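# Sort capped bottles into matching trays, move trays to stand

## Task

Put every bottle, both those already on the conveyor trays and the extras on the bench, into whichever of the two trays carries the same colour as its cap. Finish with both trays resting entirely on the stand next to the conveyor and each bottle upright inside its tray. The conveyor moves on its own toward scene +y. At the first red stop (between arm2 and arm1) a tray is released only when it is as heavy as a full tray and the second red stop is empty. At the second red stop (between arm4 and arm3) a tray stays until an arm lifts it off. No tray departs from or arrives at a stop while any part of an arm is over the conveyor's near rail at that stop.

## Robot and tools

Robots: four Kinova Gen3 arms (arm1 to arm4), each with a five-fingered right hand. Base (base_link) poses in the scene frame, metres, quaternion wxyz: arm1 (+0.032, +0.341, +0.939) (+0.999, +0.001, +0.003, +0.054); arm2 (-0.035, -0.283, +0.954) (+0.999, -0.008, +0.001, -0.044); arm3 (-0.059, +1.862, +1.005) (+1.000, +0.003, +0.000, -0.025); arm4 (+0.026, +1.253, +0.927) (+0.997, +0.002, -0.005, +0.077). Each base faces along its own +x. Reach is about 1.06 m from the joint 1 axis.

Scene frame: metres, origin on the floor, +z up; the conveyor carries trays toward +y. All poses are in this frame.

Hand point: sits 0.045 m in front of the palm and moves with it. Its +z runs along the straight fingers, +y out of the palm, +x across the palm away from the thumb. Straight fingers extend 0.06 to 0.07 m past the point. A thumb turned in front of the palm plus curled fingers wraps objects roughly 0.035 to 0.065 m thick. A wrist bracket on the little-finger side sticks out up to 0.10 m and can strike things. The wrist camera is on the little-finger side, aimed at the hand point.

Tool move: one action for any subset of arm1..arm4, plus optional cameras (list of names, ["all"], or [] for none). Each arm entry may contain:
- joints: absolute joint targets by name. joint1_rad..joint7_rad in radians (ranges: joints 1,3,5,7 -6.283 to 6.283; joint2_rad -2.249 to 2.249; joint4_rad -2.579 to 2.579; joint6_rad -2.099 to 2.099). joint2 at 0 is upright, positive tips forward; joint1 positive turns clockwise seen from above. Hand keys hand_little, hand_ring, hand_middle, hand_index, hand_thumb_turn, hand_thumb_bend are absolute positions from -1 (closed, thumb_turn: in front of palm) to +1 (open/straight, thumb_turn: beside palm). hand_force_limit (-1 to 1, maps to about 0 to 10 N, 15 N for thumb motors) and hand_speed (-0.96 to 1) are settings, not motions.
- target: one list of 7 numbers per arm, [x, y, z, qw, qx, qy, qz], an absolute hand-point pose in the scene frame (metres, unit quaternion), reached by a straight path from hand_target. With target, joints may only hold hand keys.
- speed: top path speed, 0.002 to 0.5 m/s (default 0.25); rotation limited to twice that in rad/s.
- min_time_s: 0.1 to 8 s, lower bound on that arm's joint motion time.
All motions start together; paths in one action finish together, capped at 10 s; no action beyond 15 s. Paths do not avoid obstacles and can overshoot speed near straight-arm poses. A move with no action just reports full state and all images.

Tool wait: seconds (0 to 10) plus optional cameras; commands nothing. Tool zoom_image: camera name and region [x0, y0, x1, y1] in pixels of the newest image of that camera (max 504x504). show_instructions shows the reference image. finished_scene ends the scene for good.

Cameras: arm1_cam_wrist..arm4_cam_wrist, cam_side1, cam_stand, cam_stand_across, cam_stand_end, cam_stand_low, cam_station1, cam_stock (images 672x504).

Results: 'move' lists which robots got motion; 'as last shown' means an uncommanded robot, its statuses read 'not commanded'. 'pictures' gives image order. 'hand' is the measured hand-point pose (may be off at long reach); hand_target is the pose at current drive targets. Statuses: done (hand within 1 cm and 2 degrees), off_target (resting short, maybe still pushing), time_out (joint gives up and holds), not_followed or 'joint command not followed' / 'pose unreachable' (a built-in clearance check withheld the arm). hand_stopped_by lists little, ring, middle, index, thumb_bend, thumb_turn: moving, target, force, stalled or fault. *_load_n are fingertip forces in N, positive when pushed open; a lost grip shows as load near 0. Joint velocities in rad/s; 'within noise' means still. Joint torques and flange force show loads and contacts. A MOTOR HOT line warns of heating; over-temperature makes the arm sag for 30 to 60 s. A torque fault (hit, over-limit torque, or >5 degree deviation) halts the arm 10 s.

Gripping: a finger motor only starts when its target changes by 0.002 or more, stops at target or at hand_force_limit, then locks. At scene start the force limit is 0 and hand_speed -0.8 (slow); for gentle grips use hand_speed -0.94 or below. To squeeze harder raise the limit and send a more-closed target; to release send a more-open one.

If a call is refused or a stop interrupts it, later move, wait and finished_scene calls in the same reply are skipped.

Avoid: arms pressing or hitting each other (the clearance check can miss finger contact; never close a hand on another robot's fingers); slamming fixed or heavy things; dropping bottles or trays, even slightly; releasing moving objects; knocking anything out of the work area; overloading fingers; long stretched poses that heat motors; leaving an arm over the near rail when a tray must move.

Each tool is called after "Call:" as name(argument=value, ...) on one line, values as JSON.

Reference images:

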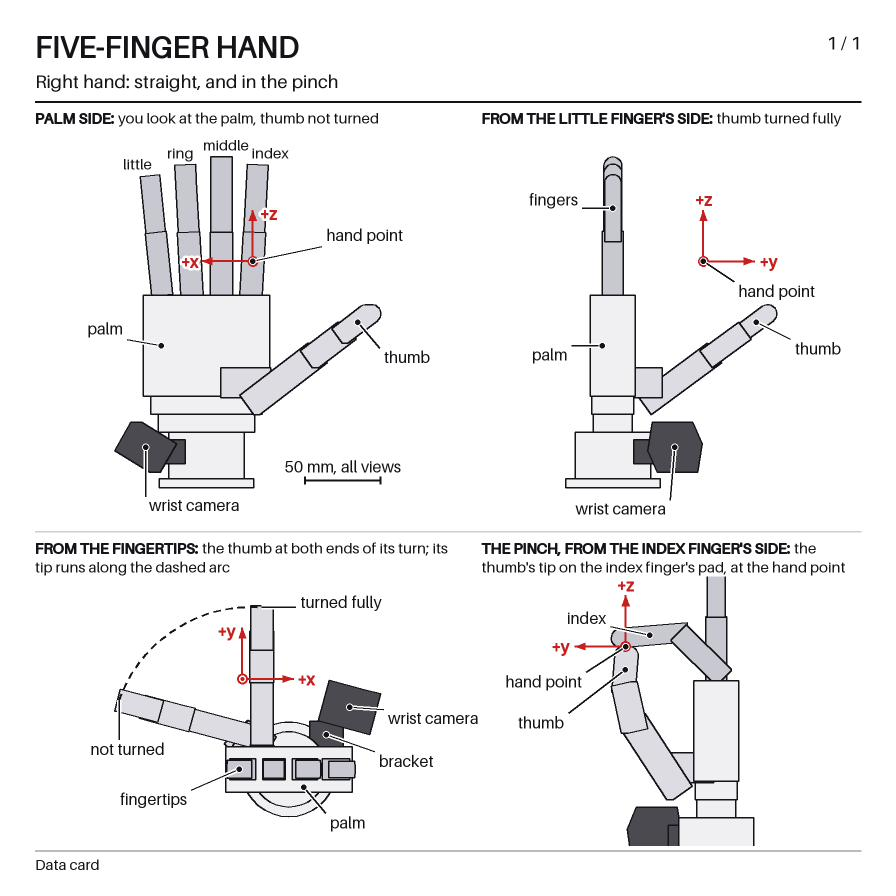

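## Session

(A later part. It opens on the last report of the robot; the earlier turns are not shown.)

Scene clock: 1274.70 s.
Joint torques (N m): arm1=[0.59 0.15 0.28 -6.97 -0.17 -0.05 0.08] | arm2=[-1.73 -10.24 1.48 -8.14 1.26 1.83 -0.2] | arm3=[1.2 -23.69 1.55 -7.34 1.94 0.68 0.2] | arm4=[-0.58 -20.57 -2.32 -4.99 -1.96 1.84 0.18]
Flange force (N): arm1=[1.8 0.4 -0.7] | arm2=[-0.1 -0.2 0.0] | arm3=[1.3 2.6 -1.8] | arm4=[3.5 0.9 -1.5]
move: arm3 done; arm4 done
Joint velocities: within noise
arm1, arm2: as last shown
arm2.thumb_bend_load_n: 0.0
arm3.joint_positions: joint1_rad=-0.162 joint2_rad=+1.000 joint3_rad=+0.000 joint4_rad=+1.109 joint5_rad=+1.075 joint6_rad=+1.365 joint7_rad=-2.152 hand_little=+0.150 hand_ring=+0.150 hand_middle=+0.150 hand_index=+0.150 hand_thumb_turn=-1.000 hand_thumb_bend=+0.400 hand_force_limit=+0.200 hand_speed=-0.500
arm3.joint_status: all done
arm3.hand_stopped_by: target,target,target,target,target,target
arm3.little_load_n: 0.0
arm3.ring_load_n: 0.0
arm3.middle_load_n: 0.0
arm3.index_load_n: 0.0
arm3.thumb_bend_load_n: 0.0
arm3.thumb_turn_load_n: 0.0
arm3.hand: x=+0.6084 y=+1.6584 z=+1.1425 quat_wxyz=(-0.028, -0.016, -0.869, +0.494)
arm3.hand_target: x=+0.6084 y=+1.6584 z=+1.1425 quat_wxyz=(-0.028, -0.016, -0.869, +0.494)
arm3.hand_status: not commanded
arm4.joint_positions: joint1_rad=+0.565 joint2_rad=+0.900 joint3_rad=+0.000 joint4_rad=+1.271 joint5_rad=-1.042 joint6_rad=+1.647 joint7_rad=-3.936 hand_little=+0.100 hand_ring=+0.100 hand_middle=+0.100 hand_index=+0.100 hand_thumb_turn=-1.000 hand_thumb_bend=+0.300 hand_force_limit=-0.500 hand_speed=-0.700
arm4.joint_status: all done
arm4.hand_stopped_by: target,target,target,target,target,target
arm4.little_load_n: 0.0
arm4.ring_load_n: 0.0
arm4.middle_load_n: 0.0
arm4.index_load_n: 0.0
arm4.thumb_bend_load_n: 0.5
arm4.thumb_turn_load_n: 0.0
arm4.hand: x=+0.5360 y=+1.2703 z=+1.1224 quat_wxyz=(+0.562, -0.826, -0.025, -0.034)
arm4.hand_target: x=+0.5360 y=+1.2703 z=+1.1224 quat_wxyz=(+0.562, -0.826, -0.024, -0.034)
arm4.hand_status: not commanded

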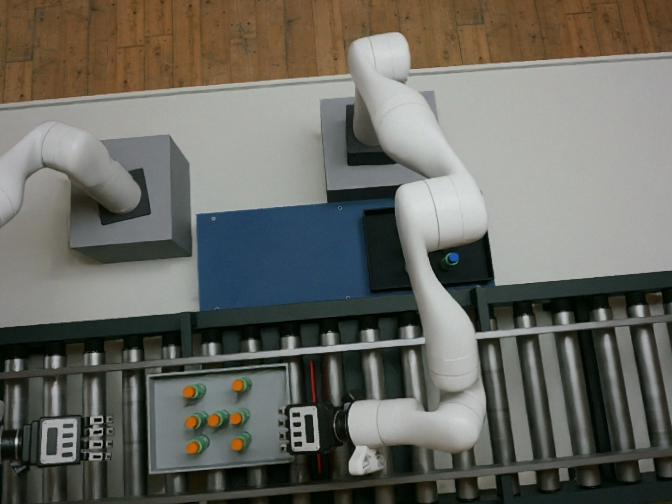

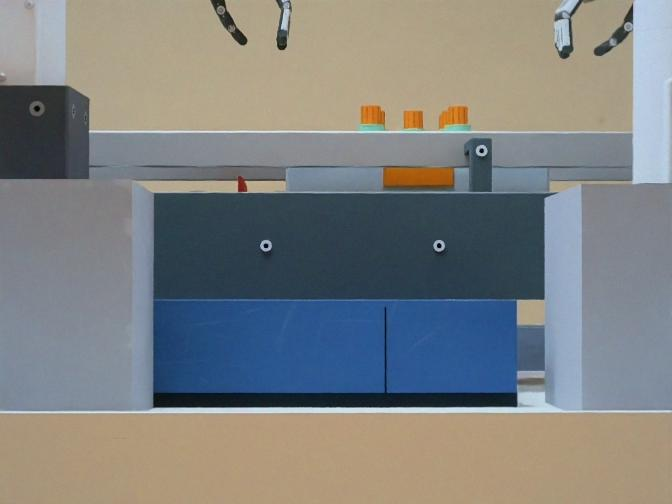

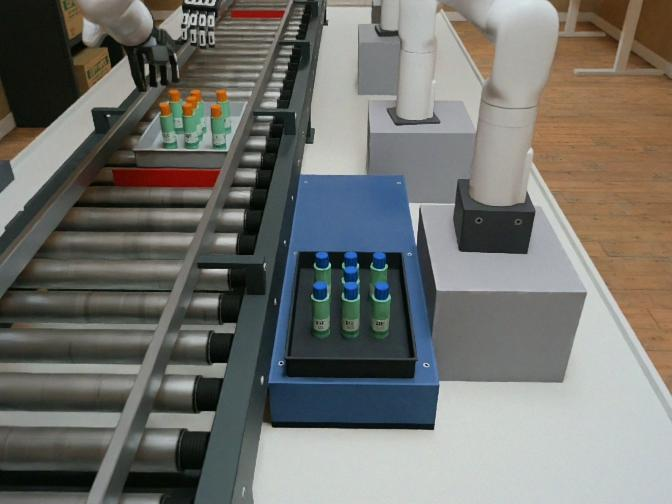

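Call:
move(arm3={"target": [0.582, 1.6245, 1.06, 0, 0, 0.866, -0.5], "speed": 0.1, "joints": {"hand_thumb_bend": 0.3}}, arm4={"target": [0.536, 1.326, 1.06, 0.5736, -0.8192, 0, 0], "speed": 0.1})

Call:
move(arm3={"target": [0.582, 1.6245, 0.995, 0, 0, 0.866, -0.5], "speed": 0.05}, arm4={"target": [0.536, 1.326, 0.995, 0.5736, -0.8192, 0, 0], "speed": 0.05}, cameras=["arm3_cam_wrist", "arm4_cam_wrist", "cam_stand", "cam_stand_across"])

Call:
zoom_image(camera="cam_stand", region=[80, 340, 400, 500])

Scene clock: 1289.20 s.
Joint torques (N m): arm1=[0.6 0.15 0.3 -6.98 -0.12 -0.02 0.11] | arm2=[-1.76 -10.3 1.5 -8.28 1.26 1.83 -0.23] | arm3=[1.16 -23.72 1.78 -6.49 1.69 0.96 0.22] | arm4=[-0.48 -20.98 -2.7 -4.25 -1.85 2.15 0.27]
Flange force (N): arm1=[1.8 0.7 -0.6] | arm2=[0.0 0.1 -0.1] | arm3=[1.6 2.6 -1.7] | arm4=[4.0 0.8 -1.2]
move: arm3 done; arm4 done
Joint velocities: within noise
arm1, arm2: as last shown
arm3.joint_positions: joint1_rad=-0.121 joint2_rad=+1.098 joint3_rad=+0.019 joint4_rad=+1.199 joint5_rad=+1.119 joint6_rad=+1.268 joint7_rad=-2.242 hand_little=+0.150 hand_ring=+0.150 hand_middle=+0.150 hand_index=+0.150 hand_thumb_turn=-1.000 hand_thumb_bend=+0.300 hand_force_limit=+0.200 hand_speed=-0.500
arm3.joint_status: all done
arm3.hand_stopped_by: target,target,target,target,target,target
arm3.little_load_n: 0.0
arm3.ring_load_n: 0.0
arm3.middle_load_n: 0.0
arm3.index_load_n: 0.0
arm3.thumb_bend_load_n: 0.0
arm3.thumb_turn_load_n: 0.0
arm3.hand: x=+0.5820 y=+1.6245 z=+1.0600 quat_wxyz=(+0.000, +0.000, -0.866, +0.500)
arm3.hand_target: x=+0.5820 y=+1.6245 z=+1.0600 quat_wxyz=(+0.000, +0.000, -0.866, +0.500)
arm3.hand_status: done (0.000 m and 0.0 deg from the pose sent, 0.093 m and 3.8 deg at the start)
arm4.joint_positions: joint1_rad=+0.487 joint2_rad=+0.998 joint3_rad=-0.021 joint4_rad=+1.332 joint5_rad=-1.082 joint6_rad=+1.539 joint7_rad=-3.915 hand_little=+0.100 hand_ring=+0.100 hand_middle=+0.100 hand_index=+0.100 hand_thumb_turn=-1.000 hand_thumb_bend=+0.300 hand_force_limit=-0.500 hand_speed=-0.700
arm4.joint_status: not commanded
arm4.hand_stopped_by: target,target,target,target,target,target
arm4.little_load_n: 0.0
arm4.ring_load_n: 0.0
arm4.middle_load_n: 0.0
arm4.index_load_n: 0.0
arm4.thumb_bend_load_n: 0.0
arm4.thumb_turn_load_n: 0.0
arm4.hand: x=+0.5360 y=+1.3260 z=+1.0600 quat_wxyz=(+0.574, -0.819, +0.000, +0.000)
arm4.hand_target: x=+0.5360 y=+1.3260 z=+1.0600 quat_wxyz=(+0.574, -0.819, +0.000, +0.000)
arm4.hand_status: done (0.000 m and 0.0 deg from the pose sent, 0.084 m and 5.1 deg at the start)
pictures: none

Scene clock: 1291.00 s.
Joint torques (N m): arm1=[0.5 0.18 0.24 -6.95 -0.19 -0.03 0.06] | arm2=[-1.78 -10.3 1.52 -8.22 1.24 1.86 -0.26] | arm3=[1.14 -24.06 1.94 -5.93 1.58 1.15 0.22] | arm4=[-0.54 -21.44 -2.77 -3.59 -1.65 2.27 0.29]
Flange force (N): arm1=[1.8 0.2 -0.7] | arm2=[0.0 -0.1 0.0] | arm3=[1.8 2.4 -1.6] | arm4=[4.3 1.3 -1.2]
move: arm3 done; arm4 done
Joint velocities: within noise
arm1, arm2: as last shown
arm3.joint_positions: joint1_rad=-0.124 joint2_rad=+1.214 joint3_rad=+0.026 joint4_rad=+1.173 joint5_rad=+1.139 joint6_rad=+1.226 joint7_rad=-2.327 hand_little=+0.150 hand_ring=+0.150 hand_middle=+0.150 hand_index=+0.150 hand_thumb_turn=-1.000 hand_thumb_bend=+0.300 hand_force_limit=+0.200 hand_speed=-0.500
arm3.joint_status: not commanded
arm3.hand_stopped_by: target,target,target,target,target,target
arm3.little_load_n: 0.0
arm3.ring_load_n: 0.0
arm3.middle_load_n: 0.0
arm3.index_load_n: 0.0
arm3.thumb_bend_load_n: 0.0
arm3.thumb_turn_load_n: 0.0
arm3.hand: x=+0.5820 y=+1.6245 z=+0.9950 quat_wxyz=(+0.000, +0.000, -0.866, +0.500)
arm3.hand_target: x=+0.5820 y=+1.6245 z=+0.9950 quat_wxyz=(+0.000, +0.000, -0.866, +0.500)
arm3.hand_status: done (0.000 m and 0.0 deg from the pose sent, 0.065 m and 0.0 deg at the start)
arm4.joint_positions: joint1_rad=+0.489 joint2_rad=+1.113 joint3_rad=-0.023 joint4_rad=+1.323 joint5_rad=-1.083 joint6_rad=+1.489 joint7_rad=-3.821 hand_little=+0.100 hand_ring=+0.100 hand_middle=+0.100 hand_index=+0.100 hand_thumb_turn=-1.000 hand_thumb_bend=+0.300 hand_force_limit=-0.500 hand_speed=-0.700
arm4.joint_status: not commanded
arm4.hand_stopped_by: target,target,target,target,target,target
arm4.little_load_n: 0.0
arm4.ring_load_n: 0.0
arm4.middle_load_n: 0.0
arm4.index_load_n: 0.0
arm4.thumb_bend_load_n: 0.0
arm4.thumb_turn_load_n: 0.0
arm4.hand: x=+0.5360 y=+1.3260 z=+0.9950 quat_wxyz=(+0.574, -0.819, +0.000, +0.000)
arm4.hand_target: x=+0.5360 y=+1.3260 z=+0.9950 quat_wxyz=(+0.574, -0.819, +0.000, +0.000)
arm4.hand_status: done (0.000 m and 0.0 deg from the pose sent, 0.065 m and 0.0 deg at the start)
arm3_cam_wrist: T_world_to_cam=[[-0.23022, 0.52575, -0.81889, 0.09481], [0.8128, 0.56662, 0.13528, -1.53561], [0.53513, -0.63445, -0.55778, 1.38797]] pos_world=[0.52722, 1.70086, 1.05956]
arm4_cam_wrist: T_world_to_cam=[[0.23668, -0.34336, -0.90889, 1.2322], [-0.82725, -0.56182, -0.00318, 1.18807], [-0.50954, 0.75264, -0.41702, -0.2022]] pos_world=[0.58817, 1.24275, 1.03939]

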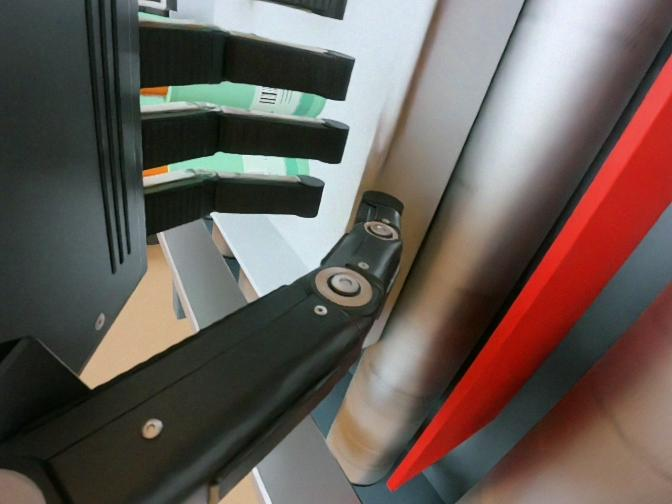

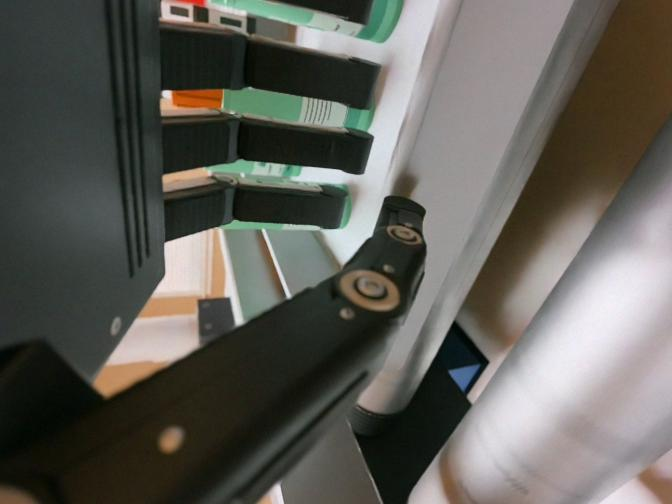

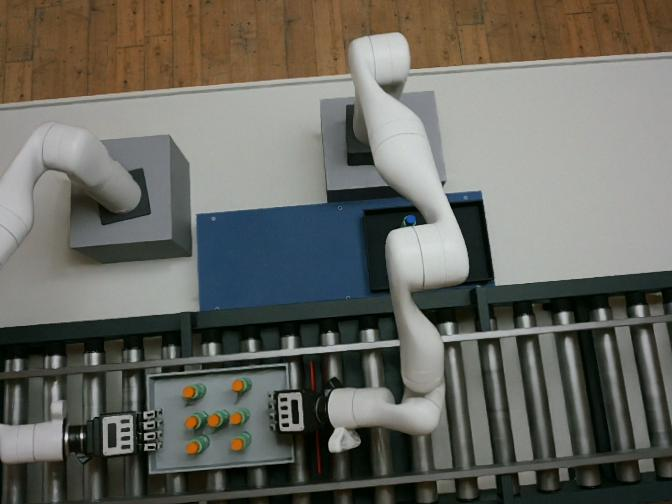

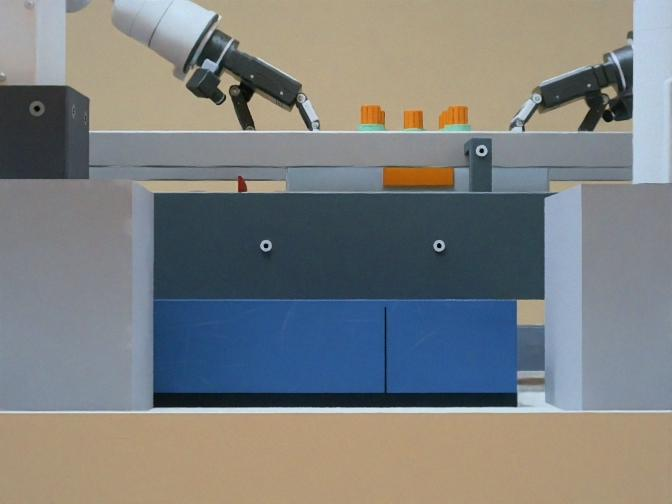

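Scaled by 1.575 from the camera's image (finer frame: 960x720).

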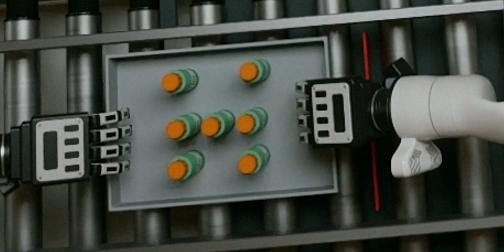

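Call:
move(arm3={"target": [0.582, 1.6245, 0.971, 0, 0, 0.866, -0.5], "speed": 0.03, "joints": {"hand_force_limit": -0.6, "hand_speed": -0.9}}, arm4={"target": [0.536, 1.326, 0.971, 0.5736, -0.8192, 0, 0], "speed": 0.03, "joints": {"hand_force_limit": -0.6, "hand_speed": -0.9}})

Call:
move(arm3={"joints": {"hand_index": -0.4, "hand_middle": -0.4, "hand_ring": -0.3, "hand_little": -0.3, "hand_thumb_bend": -0.3}}, arm4={"joints": {"hand_index": -0.4, "hand_middle": -0.4, "hand_ring": -0.3, "hand_little": -0.3, "hand_thumb_bend": -0.3}})

Call:
move(arm3={"joints": {"hand_force_limit": 0.2, "hand_index": -0.5, "hand_middle": -0.5, "hand_thumb_bend": -0.35}}, arm4={"joints": {"hand_force_limit": 0.2, "hand_index": -0.5, "hand_middle": -0.5, "hand_thumb_bend": -0.35}}, cameras=["arm3_cam_wrist", "arm4_cam_wrist", "cam_stand", "cam_stand_across"])

Scene clock: 1297.40 s.
Joint torques (N m): arm1=[0.57 0.23 0.3 -7.03 -0.15 -0.06 0.07] | arm2=[-1.73 -10.27 1.49 -8.27 1.23 1.89 -0.26] | arm3=[1.13 -24.17 2.01 -5.78 1.52 1.15 0.19] | arm4=[-0.67 -21.58 -2.69 -3.44 -1.55 2.34 0.22]
Flange force (N): arm1=[2.0 0.4 -0.4] | arm2=[0.0 -0.2 -0.2] | arm3=[1.9 2.2 -1.7] | arm4=[3.7 1.5 -1.0]
move: arm3 done; arm4 done
Joint velocities: within noise
arm1, arm2: as last shown
arm1.little_load_n: 0.5
arm2.thumb_bend_load_n: 0.5
arm3.joint_positions: joint1_rad=-0.125 joint2_rad=+1.260 joint3_rad=+0.029 joint4_rad=+1.155 joint5_rad=+1.145 joint6_rad=+1.214 joint7_rad=-2.353 hand_little=+0.150 hand_ring=+0.150 hand_middle=+0.150 hand_index=+0.150 hand_thumb_turn=-1.000 hand_thumb_bend=+0.300 hand_force_limit=-0.600 hand_speed=-0.900
arm3.joint_status: all done
arm3.hand_stopped_by: target,target,target,target,target,target
arm3.little_load_n: 0.0
arm3.ring_load_n: 0.0
arm3.middle_load_n: 0.0
arm3.index_load_n: 0.0
arm3.thumb_bend_load_n: 0.0
arm3.thumb_turn_load_n: 0.0
arm3.hand: x=+0.5820 y=+1.6245 z=+0.9710 quat_wxyz=(+0.000, +0.000, -0.866, +0.500)
arm3.hand_target: x=+0.5820 y=+1.6245 z=+0.9710 quat_wxyz=(+0.000, +0.000, -0.866, +0.500)
arm3.hand_status: done (0.000 m and 0.0 deg from the pose sent, 0.024 m and 0.0 deg at the start)
arm4.joint_positions: joint1_rad=+0.490 joint2_rad=+1.158 joint3_rad=-0.024 joint4_rad=+1.312 joint5_rad=-1.084 joint6_rad=+1.473 joint7_rad=-3.792 hand_little=+0.100 hand_ring=+0.100 hand_middle=+0.100 hand_index=+0.100 hand_thumb_turn=-1.000 hand_thumb_bend=+0.300 hand_force_limit=-0.600 hand_speed=-0.900
arm4.joint_status: all done
arm4.hand_stopped_by: target,target,target,target,target,target
arm4.little_load_n: 0.0
arm4.ring_load_n: 0.0
arm4.middle_load_n: 0.0
arm4.index_load_n: 0.0
arm4.thumb_bend_load_n: 0.0
arm4.thumb_turn_load_n: 0.0
arm4.hand: x=+0.5360 y=+1.3260 z=+0.9710 quat_wxyz=(+0.574, -0.819, +0.000, +0.000)
arm4.hand_target: x=+0.5360 y=+1.3260 z=+0.9710 quat_wxyz=(+0.574, -0.819, +0.000, +0.000)
arm4.hand_status: done (0.000 m and 0.0 deg from the pose sent, 0.024 m and 0.0 deg at the start)
pictures: none

Scene clock: 1300.03 s.
Joint torques (N m): arm1=[0.52 0.19 0.23 -7.02 -0.15 -0.02 0.07] | arm2=[-1.77 -10.33 1.47 -8.27 1.24 1.93 -0.28] | arm3=[-2.13 -26.35 0.12 -6.28 1.03 1.22 0.26] | arm4=[1.53 -22.91 -1.72 -4.3 -1.69 2.02 0.25]
Flange force (N): arm1=[1.9 0.3 -0.4] | arm2=[0.1 -0.3 0.0] | arm3=[0.9 2.9 5.4] | arm4=[3.6 2.0 2.8]
move: arm3 off_target; arm4 off_target
Joint velocities: within noise
arm1, arm2: as last shown
arm1.little_load_n: 0.0
arm2.thumb_bend_load_n: 0.0
arm3.joint_positions: joint1_rad=-0.125 joint2_rad=+1.260 joint3_rad=+0.029 joint4_rad=+1.154 joint5_rad=+1.145 joint6_rad=+1.214 joint7_rad=-2.353 hand_little=-0.239 hand_ring=-0.174 hand_middle=-0.137 hand_index=-0.174 hand_thumb_turn=-1.000 hand_thumb_bend=+0.101 hand_force_limit=-0.600 hand_speed=-0.900
arm3.joint_status: hand_little off_target (ended at -0.239, target -0.300); hand_ring off_target (ended at -0.174, target -0.300); hand_middle off_target (ended at -0.137, target -0.400); hand_index off_target (ended at -0.174, target -0.400); hand_thumb_bend off_target (ended at +0.101, target -0.300)
arm3.hand_stopped_by: force,force,force,force,force,target
arm3.little_load_n: 4.5
arm3.ring_load_n: 3.0
arm3.middle_load_n: 1.5
arm3.index_load_n: 3.0
arm3.thumb_bend_load_n: 3.5
arm3.thumb_turn_load_n: 0.5
arm3.hand: x=+0.5820 y=+1.6245 z=+0.9710 quat_wxyz=(+0.000, +0.000, -0.866, +0.500)
arm3.hand_target: x=+0.5820 y=+1.6245 z=+0.9710 quat_wxyz=(+0.000, +0.000, -0.866, +0.500)
arm3.hand_status: not commanded
arm4.joint_positions: joint1_rad=+0.490 joint2_rad=+1.158 joint3_rad=-0.024 joint4_rad=+1.312 joint5_rad=-1.084 joint6_rad=+1.473 joint7_rad=-3.792 hand_little=-0.215 hand_ring=-0.169 hand_middle=-0.141 hand_index=-0.169 hand_thumb_turn=-1.000 hand_thumb_bend=+0.067 hand_force_limit=-0.600 hand_speed=-0.900
arm4.joint_status: hand_little off_target (ended at -0.215, target -0.300); hand_ring off_target (ended at -0.169, target -0.300); hand_middle off_target (ended at -0.141, target -0.400); hand_index off_target (ended at -0.169, target -0.400); hand_thumb_bend off_target (ended at +0.067, target -0.300)
arm4.hand_stopped_by: force,force,force,force,force,target
arm4.little_load_n: 4.5
arm4.ring_load_n: 1.5
arm4.middle_load_n: 0.0
arm4.index_load_n: 2.5
arm4.thumb_bend_load_n: 2.5
arm4.thumb_turn_load_n: 0.0
arm4.hand: x=+0.5360 y=+1.3260 z=+0.9710 quat_wxyz=(+0.574, -0.819, +0.000, +0.000)
arm4.hand_target: x=+0.5360 y=+1.3260 z=+0.9710 quat_wxyz=(+0.574, -0.819, +0.000, +0.000)
arm4.hand_status: not commanded
pictures: none

Scene clock: 1300.57 s.
Joint torques (N m): arm1=[0.53 0.18 0.3 -6.97 -0.16 -0.04 0.05] | arm2=[-1.75 -10.28 1.43 -8.18 1.26 1.86 -0.28] | arm3=[-2.73 -27.49 0.05 -6.76 1.21 1.22 0.2] | arm4=[2.92 -23.92 -0.82 -4.57 -1.47 2.22 0.2]
Flange force (N): arm1=[1.9 0.4 -0.6] | arm2=[-0.2 -0.5 -0.1] | arm3=[1.0 3.9 7.0] | arm4=[4.4 2.9 6.1]
move: arm3 off_target; arm4 off_target
Joint velocities: within noise
arm1, arm2: as last shown
arm3.joint_positions: joint1_rad=-0.125 joint2_rad=+1.260 joint3_rad=+0.029 joint4_rad=+1.154 joint5_rad=+1.145 joint6_rad=+1.214 joint7_rad=-2.353 hand_little=-0.239 hand_ring=-0.174 hand_middle=-0.152 hand_index=-0.190 hand_thumb_turn=-1.000 hand_thumb_bend=+0.084 hand_force_limit=+0.200 hand_speed=-0.900
arm3.joint_status: hand_middle off_target (ended at -0.152, target -0.500); hand_index off_target (ended at -0.190, target -0.500); hand_thumb_bend off_target (ended at +0.084, target -0.350); the others done
arm3.hand_stopped_by: force,force,force,force,force,target
arm3.little_load_n: 3.0
arm3.ring_load_n: 2.0
arm3.middle_load_n: 6.5
arm3.index_load_n: 7.5
arm3.thumb_bend_load_n: 9.0
arm3.thumb_turn_load_n: 0.5
arm3.hand: x=+0.5820 y=+1.6245 z=+0.9710 quat_wxyz=(+0.000, +0.000, -0.866, +0.500)
arm3.hand_target: x=+0.5820 y=+1.6245 z=+0.9710 quat_wxyz=(+0.000, +0.000, -0.866, +0.500)
arm3.hand_status: not commanded
arm4.joint_positions: joint1_rad=+0.490 joint2_rad=+1.158 joint3_rad=-0.024 joint4_rad=+1.312 joint5_rad=-1.084 joint6_rad=+1.473 joint7_rad=-3.792 hand_little=-0.215 hand_ring=-0.169 hand_middle=-0.157 hand_index=-0.176 hand_thumb_turn=-1.000 hand_thumb_bend=+0.049 hand_force_limit=+0.200 hand_speed=-0.900
arm4.joint_status: hand_middle off_target (ended at -0.157, target -0.500); hand_index off_target (ended at -0.176, target -0.500); hand_thumb_bend off_target (ended at +0.049, target -0.350); the others done
arm4.hand_stopped_by: force,force,force,force,force,target
arm4.little_load_n: 3.5
arm4.ring_load_n: 1.5
arm4.middle_load_n: 8.5
arm4.index_load_n: 6.0
arm4.thumb_bend_load_n: 8.5
arm4.thumb_turn_load_n: 0.5
arm4.hand: x=+0.5360 y=+1.3260 z=+0.9710 quat_wxyz=(+0.574, -0.819, +0.000, +0.000)
arm4.hand_target: x=+0.5360 y=+1.3260 z=+0.9710 quat_wxyz=(+0.574, -0.819, +0.000, +0.000)
arm4.hand_status: not commanded
arm3_cam_wrist: T_world_to_cam=[[-0.23025, 0.52579, -0.81886, 0.07508], [0.81277, 0.56666, 0.13531, -1.53244], [0.53516, -0.63439, -0.55781, 1.3745]] pos_world=[0.52722, 1.70086, 1.03556]
arm4_cam_wrist: T_world_to_cam=[[0.2366, -0.34341, -0.9089, 1.21049], [-0.82727, -0.56179, -0.00309, 1.18789], [-0.50955, 0.75264, -0.41702, -0.21221]] pos_world=[0.58817, 1.24275, 1.01539]

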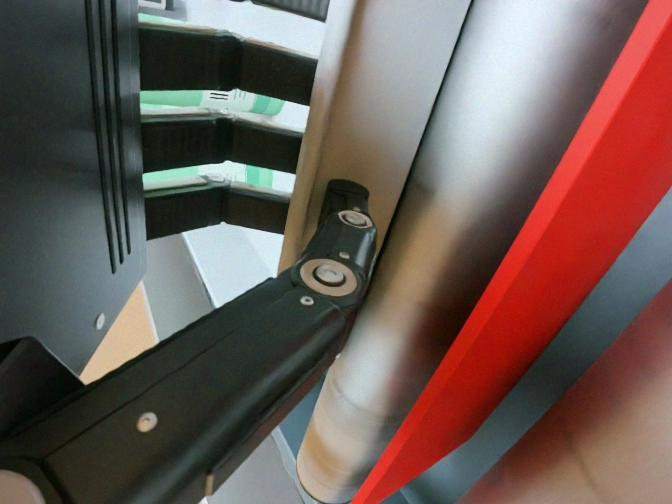

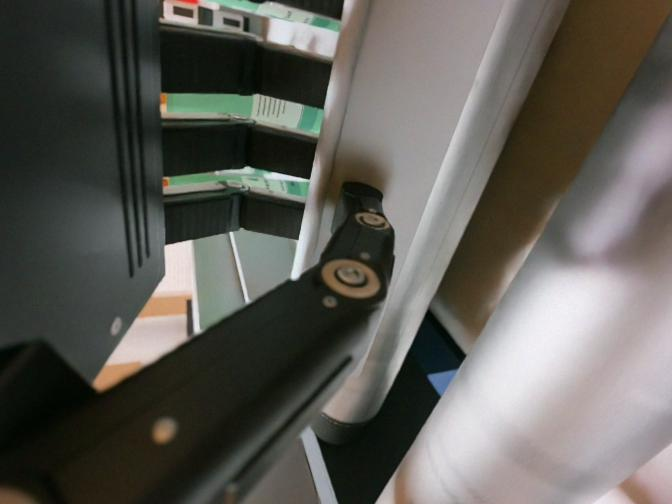

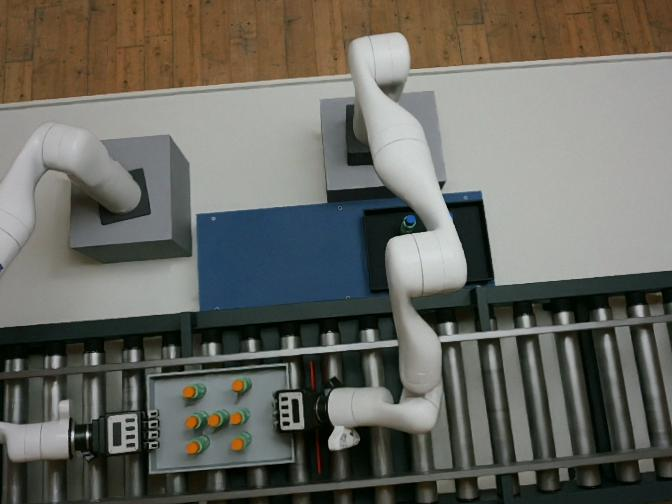

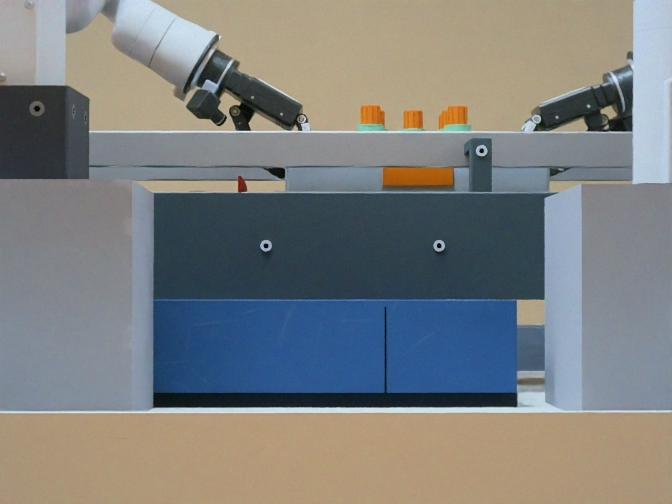

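Call:
move(arm3={"target": [0.582, 1.6245, 0.986, 0, 0, 0.866, -0.5], "speed": 0.015}, arm4={"target": [0.536, 1.326, 0.986, 0.5736, -0.8192, 0, 0], "speed": 0.015}, cameras=["cam_stand_across"])

Call:
zoom_image(camera="cam_stand_across", region=[240, 80, 600, 210])

Scene clock: 1305.60 s.
Joint torques (N m): arm1=[0.52 0.19 0.31 -6.98 -0.2 -0.05 0.04] | arm2=[-1.65 -10.29 1.52 -8.31 1.24 1.85 -0.21] | arm3=[-2.93 -28.29 0.18 -7.28 1.48 1.34 0.2] | arm4=[3.43 -25.55 -1.24 -5.52 -2.16 2.72 0.19]
Flange force (N): arm1=[1.9 0.3 -0.6] | arm2=[0.0 0.3 -0.2] | arm3=[1.3 5.0 7.9] | arm4=[3.2 5.5 8.2]
move: arm3 done; arm4 done
Joint velocities: within noise
arm1, arm2: as last shown
arm2.thumb_turn_load_n: -0.5
arm3.joint_positions: joint1_rad=-0.125 joint2_rad=+1.231 joint3_rad=+0.027 joint4_rad=+1.167 joint5_rad=+1.141 joint6_rad=+1.221 joint7_rad=-2.337 hand_little=-0.239 hand_ring=-0.174 hand_middle=-0.152 hand_index=-0.190 hand_thumb_turn=-1.000 hand_thumb_bend=+0.084 hand_force_limit=+0.200 hand_speed=-0.900
arm3.joint_status: not commanded
arm3.hand_stopped_by: force,force,force,force,force,target
arm3.little_load_n: 3.0
arm3.ring_load_n: 2.0
arm3.middle_load_n: 6.5
arm3.index_load_n: 7.5
arm3.thumb_bend_load_n: 9.0
arm3.thumb_turn_load_n: 0.5
arm3.hand: x=+0.5820 y=+1.6245 z=+0.9860 quat_wxyz=(+0.000, +0.000, -0.866, +0.500)
arm3.hand_target: x=+0.5820 y=+1.6245 z=+0.9860 quat_wxyz=(+0.000, +0.000, -0.866, +0.500)
arm3.hand_status: done (0.000 m and 0.0 deg from the pose sent, 0.015 m and 0.0 deg at the start)
arm4.joint_positions: joint1_rad=+0.489 joint2_rad=+1.130 joint3_rad=-0.023 joint4_rad=+1.320 joint5_rad=-1.083 joint6_rad=+1.483 joint7_rad=-3.810 hand_little=-0.215 hand_ring=-0.169 hand_middle=-0.157 hand_index=-0.176 hand_thumb_turn=-1.000 hand_thumb_bend=+0.049 hand_force_limit=+0.200 hand_speed=-0.900
arm4.joint_status: not commanded
arm4.hand_stopped_by: force,force,force,force,force,target
arm4.little_load_n: 4.5
arm4.ring_load_n: 2.0
arm4.middle_load_n: 9.0
arm4.index_load_n: 6.5
arm4.thumb_bend_load_n: 8.0
arm4.thumb_turn_load_n: 0.5
arm4.hand: x=+0.5360 y=+1.3260 z=+0.9860 quat_wxyz=(+0.574, -0.819, +0.000, +0.000)
arm4.hand_target: x=+0.5360 y=+1.3260 z=+0.9860 quat_wxyz=(+0.574, -0.819, +0.000, +0.000)
arm4.hand_status: done (0.000 m and 0.0 deg from the pose sent, 0.015 m and 0.0 deg at the start)

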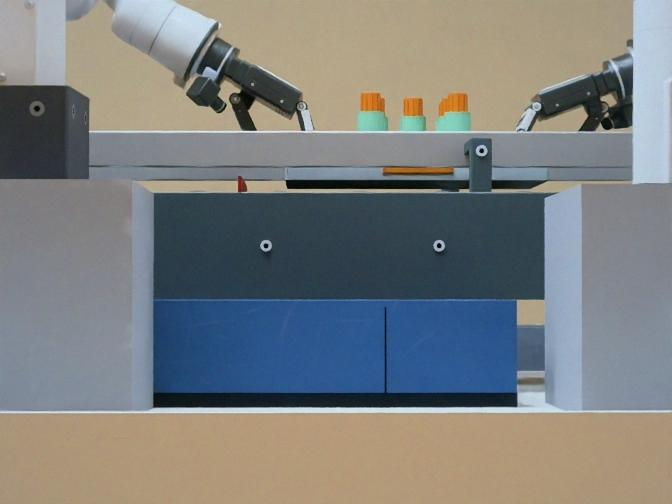

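Scaled by 1.400 from the camera's image (finer frame: 960x720).

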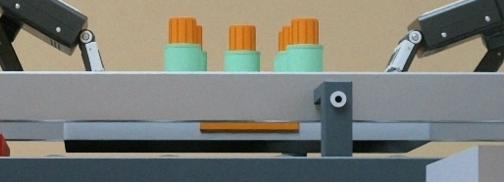

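Call:
move(arm3={"target": [0.582, 1.6245, 1.088, 0, 0, 0.866, -0.5], "speed": 0.05}, arm4={"target": [0.536, 1.326, 1.088, 0.5736, -0.8192, 0, 0], "speed": 0.05})

Call:
move(arm3={"target": [0.4055, 1.6795, 1.088, 0, 0, 0.866, -0.5], "speed": 0.06}, arm4={"target": [0.3595, 1.381, 1.088, 0.5736, -0.8192, 0, 0], "speed": 0.06}, cameras=["cam_stand_across", "cam_stand", "cam_stand_end"])

Scene clock: 1311.10 s.
Joint torques (N m): arm1=[0.55 0.26 0.2 -7.06 -0.18 -0.06 0.09] | arm2=[-1.71 -10.28 1.44 -8.19 1.22 1.85 -0.27] | arm3=[-2.62 -27.66 0.15 -8.32 1.81 1.19 0.18] | arm4=[3.18 -24.47 -1.25 -6.46 -2.49 2.46 0.13]
Flange force (N): arm1=[2.1 0.1 -0.3] | arm2=[-0.1 -0.3 0.0] | arm3=[0.9 5.4 7.3] | arm4=[3.6 5.0 7.5]
move: arm3 done; arm4 done
Joint velocities: within noise
arm1.joint_positions: joint1_rad=-0.523 joint2_rad=-0.354 joint3_rad=-0.093 joint4_rad=+1.537 joint5_rad=+6.233 joint6_rad=+2.060 joint7_rad=+4.421 hand_little=+0.200 hand_ring=+0.200 hand_middle=+0.250 hand_index=+0.250 hand_thumb_turn=-1.000 hand_thumb_bend=+0.450 hand_force_limit=-0.600 hand_speed=-0.600
arm1.joint_status: not commanded
arm1.hand_stopped_by: target,target,target,target,target,target
arm1.little_load_n: 0.0
arm1.ring_load_n: 0.0
arm1.middle_load_n: 0.0
arm1.index_load_n: 0.0
arm1.thumb_bend_load_n: 0.0
arm1.thumb_turn_load_n: 0.0
arm1.hand: x=+0.1234 y=+0.4784 z=+1.4122 quat_wxyz=(+0.051, +0.221, -0.974, +0.018)
arm1.hand_target: x=+0.1234 y=+0.4784 z=+1.4122 quat_wxyz=(+0.051, +0.221, -0.974, +0.018)
arm1.hand_status: not commanded
arm2.joint_positions: joint1_rad=+0.400 joint2_rad=+0.100 joint3_rad=-0.037 joint4_rad=+2.238 joint5_rad=-4.039 joint6_rad=+0.666 joint7_rad=+3.599 hand_little=+0.200 hand_ring=+0.200 hand_middle=+0.250 hand_index=+0.250 hand_thumb_turn=-1.000 hand_thumb_bend=+0.450 hand_force_limit=-0.600 hand_speed=-0.600
arm2.joint_status: not commanded
arm2.hand_stopped_by: target,target,target,target,target,target
arm2.little_load_n: 0.0
arm2.ring_load_n: 0.0
arm2.middle_load_n: 0.0
arm2.index_load_n: 0.0
arm2.thumb_bend_load_n: 0.0
arm2.thumb_turn_load_n: 0.0
arm2.hand: x=+0.3964 y=-0.6386 z=+1.3049 quat_wxyz=(-0.223, +0.171, -0.775, +0.566)
arm2.hand_target: x=+0.3964 y=-0.6386 z=+1.3049 quat_wxyz=(-0.223, +0.171, -0.775, +0.566)
arm2.hand_status: not commanded
arm3.joint_positions: joint1_rad=-0.120 joint2_rad=+1.052 joint3_rad=+0.016 joint4_rad=+1.199 joint5_rad=+1.110 joint6_rad=+1.290 joint7_rad=-2.200 hand_little=-0.239 hand_ring=-0.174 hand_middle=-0.152 hand_index=-0.190 hand_thumb_turn=-1.000 hand_thumb_bend=+0.084 hand_force_limit=+0.200 hand_speed=-0.900
arm3.joint_status: not commanded
arm3.hand_stopped_by: force,force,force,force,force,target
arm3.little_load_n: 3.5
arm3.ring_load_n: 2.0
arm3.middle_load_n: 6.5
arm3.index_load_n: 7.5
arm3.thumb_bend_load_n: 9.0
arm3.thumb_turn_load_n: 0.5
arm3.hand: x=+0.5820 y=+1.6245 z=+1.0880 quat_wxyz=(+0.000, +0.000, -0.866, +0.500)
arm3.hand_target: x=+0.5820 y=+1.6245 z=+1.0880 quat_wxyz=(+0.000, +0.000, -0.866, +0.500)
arm3.hand_status: done (0.000 m and 0.0 deg from the pose sent, 0.102 m and 0.0 deg at the start)
arm4.joint_positions: joint1_rad=+0.486 joint2_rad=+0.953 joint3_rad=-0.020 joint4_rad=+1.326 joint5_rad=-1.083 joint6_rad=+1.563 joint7_rad=-3.961 hand_little=-0.215 hand_ring=-0.169 hand_middle=-0.157 hand_index=-0.176 hand_thumb_turn=-1.000 hand_thumb_bend=+0.049 hand_force_limit=+0.200 hand_speed=-0.900
arm4.joint_status: not commanded
arm4.hand_stopped_by: force,force,force,force,force,target
arm4.little_load_n: 4.5
arm4.ring_load_n: 2.0
arm4.middle_load_n: 8.5
arm4.index_load_n: 6.5
arm4.thumb_bend_load_n: 8.0
arm4.thumb_turn_load_n: 0.5
arm4.hand: x=+0.5360 y=+1.3260 z=+1.0880 quat_wxyz=(+0.574, -0.819, +0.000, +0.000)
arm4.hand_target: x=+0.5360 y=+1.3260 z=+1.0880 quat_wxyz=(+0.574, -0.819, +0.000, +0.000)
arm4.hand_status: done (0.000 m and 0.0 deg from the pose sent, 0.102 m and 0.0 deg at the start)
pictures: none

Scene clock: 1314.73 s.
Joint torques (N m): arm1=[0.48 0.21 0.3 -6.94 -0.17 -0.04 0.06] | arm2=[-1.71 -10.28 1.48 -8.27 1.29 1.88 -0.27] | arm3=[-2.37 -20.67 -1.37 -5.18 1 1.35 0.23] | arm4=[2.63 -16.73 -0.48 -3.29 -1.3 3 0.18]
Flange force (N): arm1=[1.9 0.4 -0.7] | arm2=[-0.3 -0.3 -0.3] | arm3=[1.8 5.3 9.2] | arm4=[2.6 3.9 8.5]
move: arm3 done; arm4 done
Joint velocities: within noise
arm1, arm2: as last shown
arm1.ring_load_n: 0.5
arm3.joint_positions: joint1_rad=-0.259 joint2_rad=+0.797 joint3_rad=-0.005 joint4_rad=+1.892 joint5_rad=+1.152 joint6_rad=+1.200 joint7_rad=-2.667 hand_little=-0.239 hand_ring=-0.174 hand_middle=-0.152 hand_index=-0.190 hand_thumb_turn=-1.000 hand_thumb_bend=+0.084 hand_force_limit=+0.200 hand_speed=-0.900
arm3.joint_status: not commanded
arm3.hand_stopped_by: force,force,force,force,force,target
arm3.little_load_n: 2.5
arm3.ring_load_n: 1.5
arm3.middle_load_n: 6.5
arm3.index_load_n: 8.5
arm3.thumb_bend_load_n: 8.5
arm3.thumb_turn_load_n: 0.0
arm3.hand: x=+0.4055 y=+1.6795 z=+1.0880 quat_wxyz=(+0.000, +0.000, -0.866, +0.500)
arm3.hand_target: x=+0.4055 y=+1.6795 z=+1.0880 quat_wxyz=(+0.000, +0.000, -0.866, +0.500)
arm3.hand_status: done (0.000 m and 0.0 deg from the pose sent, 0.185 m and 0.0 deg at the start)
arm4.joint_positions: joint1_rad=+0.516 joint2_rad=+0.683 joint3_rad=-0.044 joint4_rad=+2.025 joint5_rad=-1.112 joint6_rad=+1.360 joint7_rad=-3.579 hand_little=-0.215 hand_ring=-0.169 hand_middle=-0.157 hand_index=-0.176 hand_thumb_turn=-1.000 hand_thumb_bend=+0.049 hand_force_limit=+0.200 hand_speed=-0.900
arm4.joint_status: not commanded
arm4.hand_stopped_by: force,force,force,force,force,target
arm4.little_load_n: 3.5
arm4.ring_load_n: 1.5
arm4.middle_load_n: 9.0
arm4.index_load_n: 7.5
arm4.thumb_bend_load_n: 7.5
arm4.thumb_turn_load_n: 0.5
arm4.hand: x=+0.3595 y=+1.3810 z=+1.0880 quat_wxyz=(+0.574, -0.819, +0.000, +0.000)
arm4.hand_target: x=+0.3595 y=+1.3810 z=+1.0880 quat_wxyz=(+0.574, -0.819, +0.000, +0.000)
arm4.hand_status: done (0.000 m and 0.0 deg from the pose sent, 0.185 m and 0.0 deg at the start)
pictures: cam_stand, cam_stand_across, cam_stand_end

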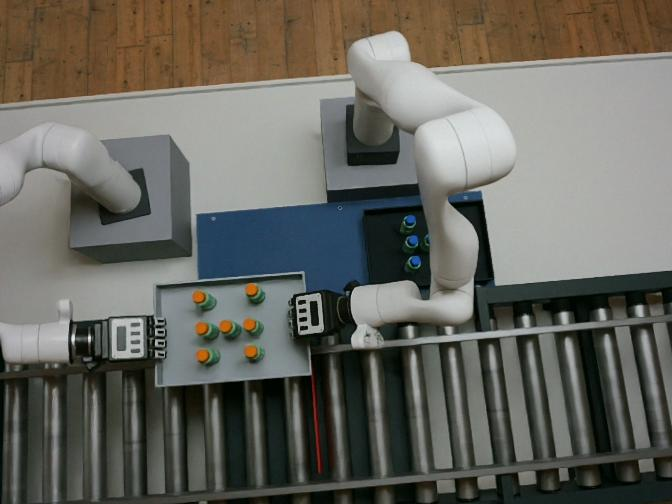

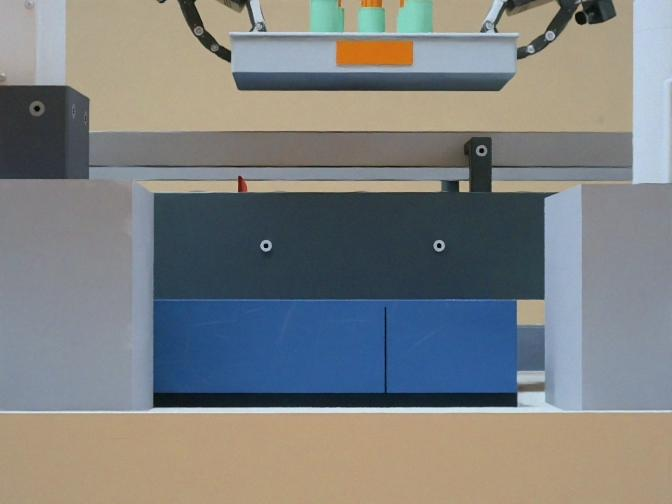

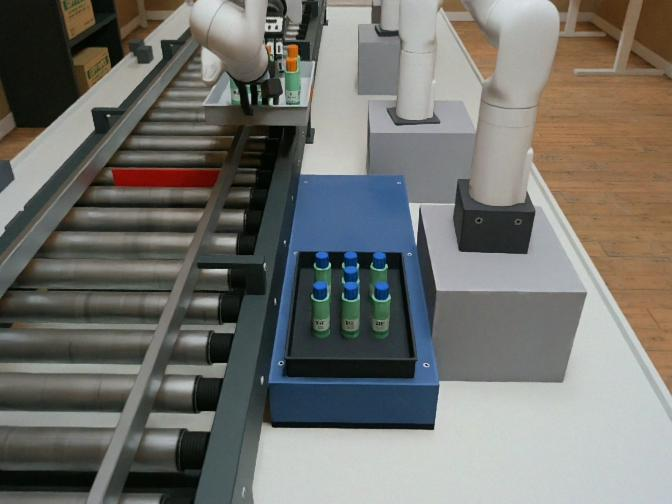

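Call:
move(arm3={"target": [0.329, 1.7285, 1.088, 0, 0, 0.866, -0.5], "speed": 0.05}, arm4={"target": [0.283, 1.430, 1.088, 0.5736, -0.8192, 0, 0], "speed": 0.05}, cameras=["cam_stand_across", "cam_stand", "cam_stand_end", "cam_stand_low"])

Scene clock: 1341.10 s.
Joint torques (N m): arm1=[0.56 0.18 0.31 -7.02 -0.18 -0.02 0.12] | arm2=[-1.77 -10.26 1.53 -8.25 1.27 1.89 -0.21] | arm3=[-2.58 -18.18 -2.38 -4.25 0.66 1.03 0.23] | arm4=[2.7 -13.47 -0.13 -1.53 -0.73 2.81 0.2]
Flange force (N): arm1=[1.9 0.7 -0.4] | arm2=[0.1 -0.1 -0.1] | arm3=[2.2 4.4 11.2] | arm4=[3.2 2.8 9.7]
move: arm3 done; arm4 done
Joint velocities: within noise
arm1, arm2: as last shown
arm1.ring_load_n: 0.0
arm3.joint_positions: joint1_rad=-0.387 joint2_rad=+0.737 joint3_rad=-0.064 joint4_rad=+2.105 joint5_rad=+1.076 joint6_rad=+1.221 joint7_rad=-2.863 hand_little=-0.239 hand_ring=-0.174 hand_middle=-0.152 hand_index=-0.190 hand_thumb_turn=-1.000 hand_thumb_bend=+0.084 hand_force_limit=+0.200 hand_speed=-0.900
arm3.joint_status: not commanded
arm3.hand_stopped_by: force,force,force,force,force,target
arm3.little_load_n: 2.5
arm3.ring_load_n: 2.0
arm3.middle_load_n: 7.0
arm3.index_load_n: 8.5
arm3.thumb_bend_load_n: 9.0
arm3.thumb_turn_load_n: 0.5
arm3.hand: x=+0.3290 y=+1.7285 z=+1.0880 quat_wxyz=(+0.000, +0.000, -0.866, +0.500)
arm3.hand_target: x=+0.3290 y=+1.7285 z=+1.0880 quat_wxyz=(+0.000, +0.000, -0.866, +0.500)
arm3.hand_status: done (0.000 m and 0.0 deg from the pose sent, 0.091 m and 0.0 deg at the start)
arm4.joint_positions: joint1_rad=+0.481 joint2_rad=+0.599 joint3_rad=-0.087 joint4_rad=+2.313 joint5_rad=-1.223 joint6_rad=+1.239 joint7_rad=-3.401 hand_little=-0.215 hand_ring=-0.169 hand_middle=-0.157 hand_index=-0.176 hand_thumb_turn=-1.000 hand_thumb_bend=+0.049 hand_force_limit=+0.200 hand_speed=-0.900
arm4.joint_status: not commanded
arm4.hand_stopped_by: force,force,force,force,force,target
arm4.little_load_n: 4.5
arm4.ring_load_n: 2.0
arm4.middle_load_n: 10.0
arm4.index_load_n: 8.5
arm4.thumb_bend_load_n: 6.5
arm4.thumb_turn_load_n: 0.5
arm4.hand: x=+0.2830 y=+1.4300 z=+1.0880 quat_wxyz=(+0.574, -0.819, +0.000, +0.000)
arm4.hand_target: x=+0.2830 y=+1.4300 z=+1.0880 quat_wxyz=(+0.574, -0.819, +0.000, +0.000)
arm4.hand_status: done (0.000 m and 0.0 deg from the pose sent, 0.091 m and 0.0 deg at the start)
pictures: cam_stand, cam_stand_across, cam_stand_end, cam_stand_low

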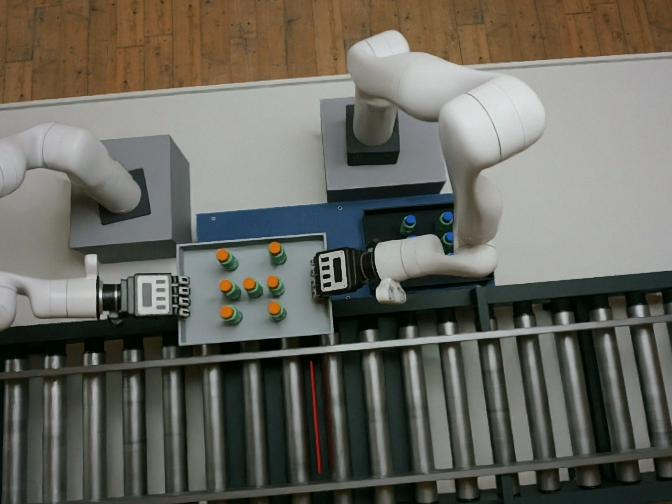

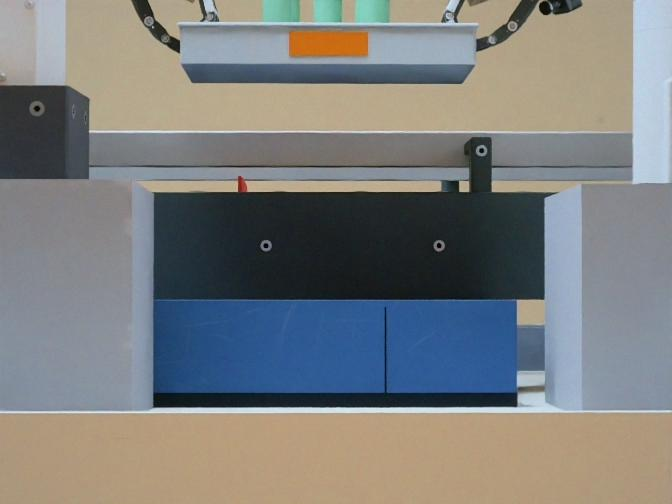

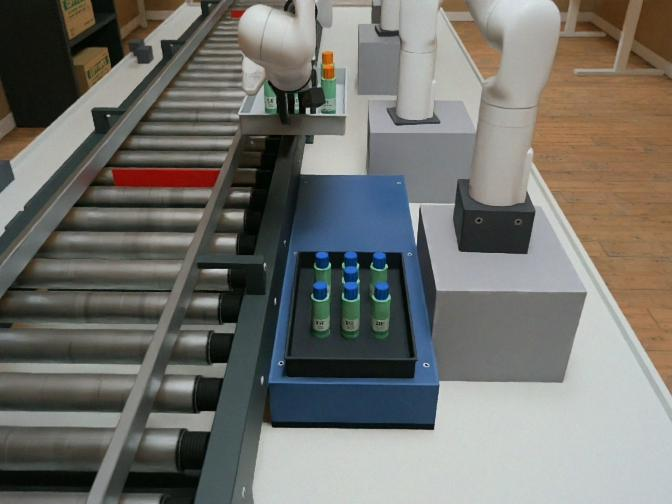

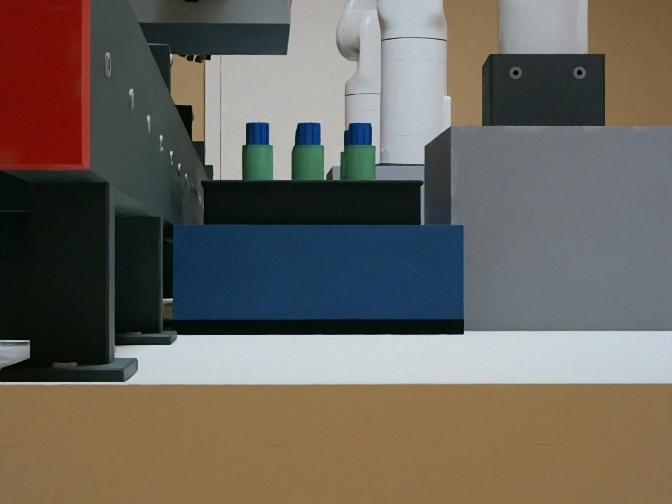

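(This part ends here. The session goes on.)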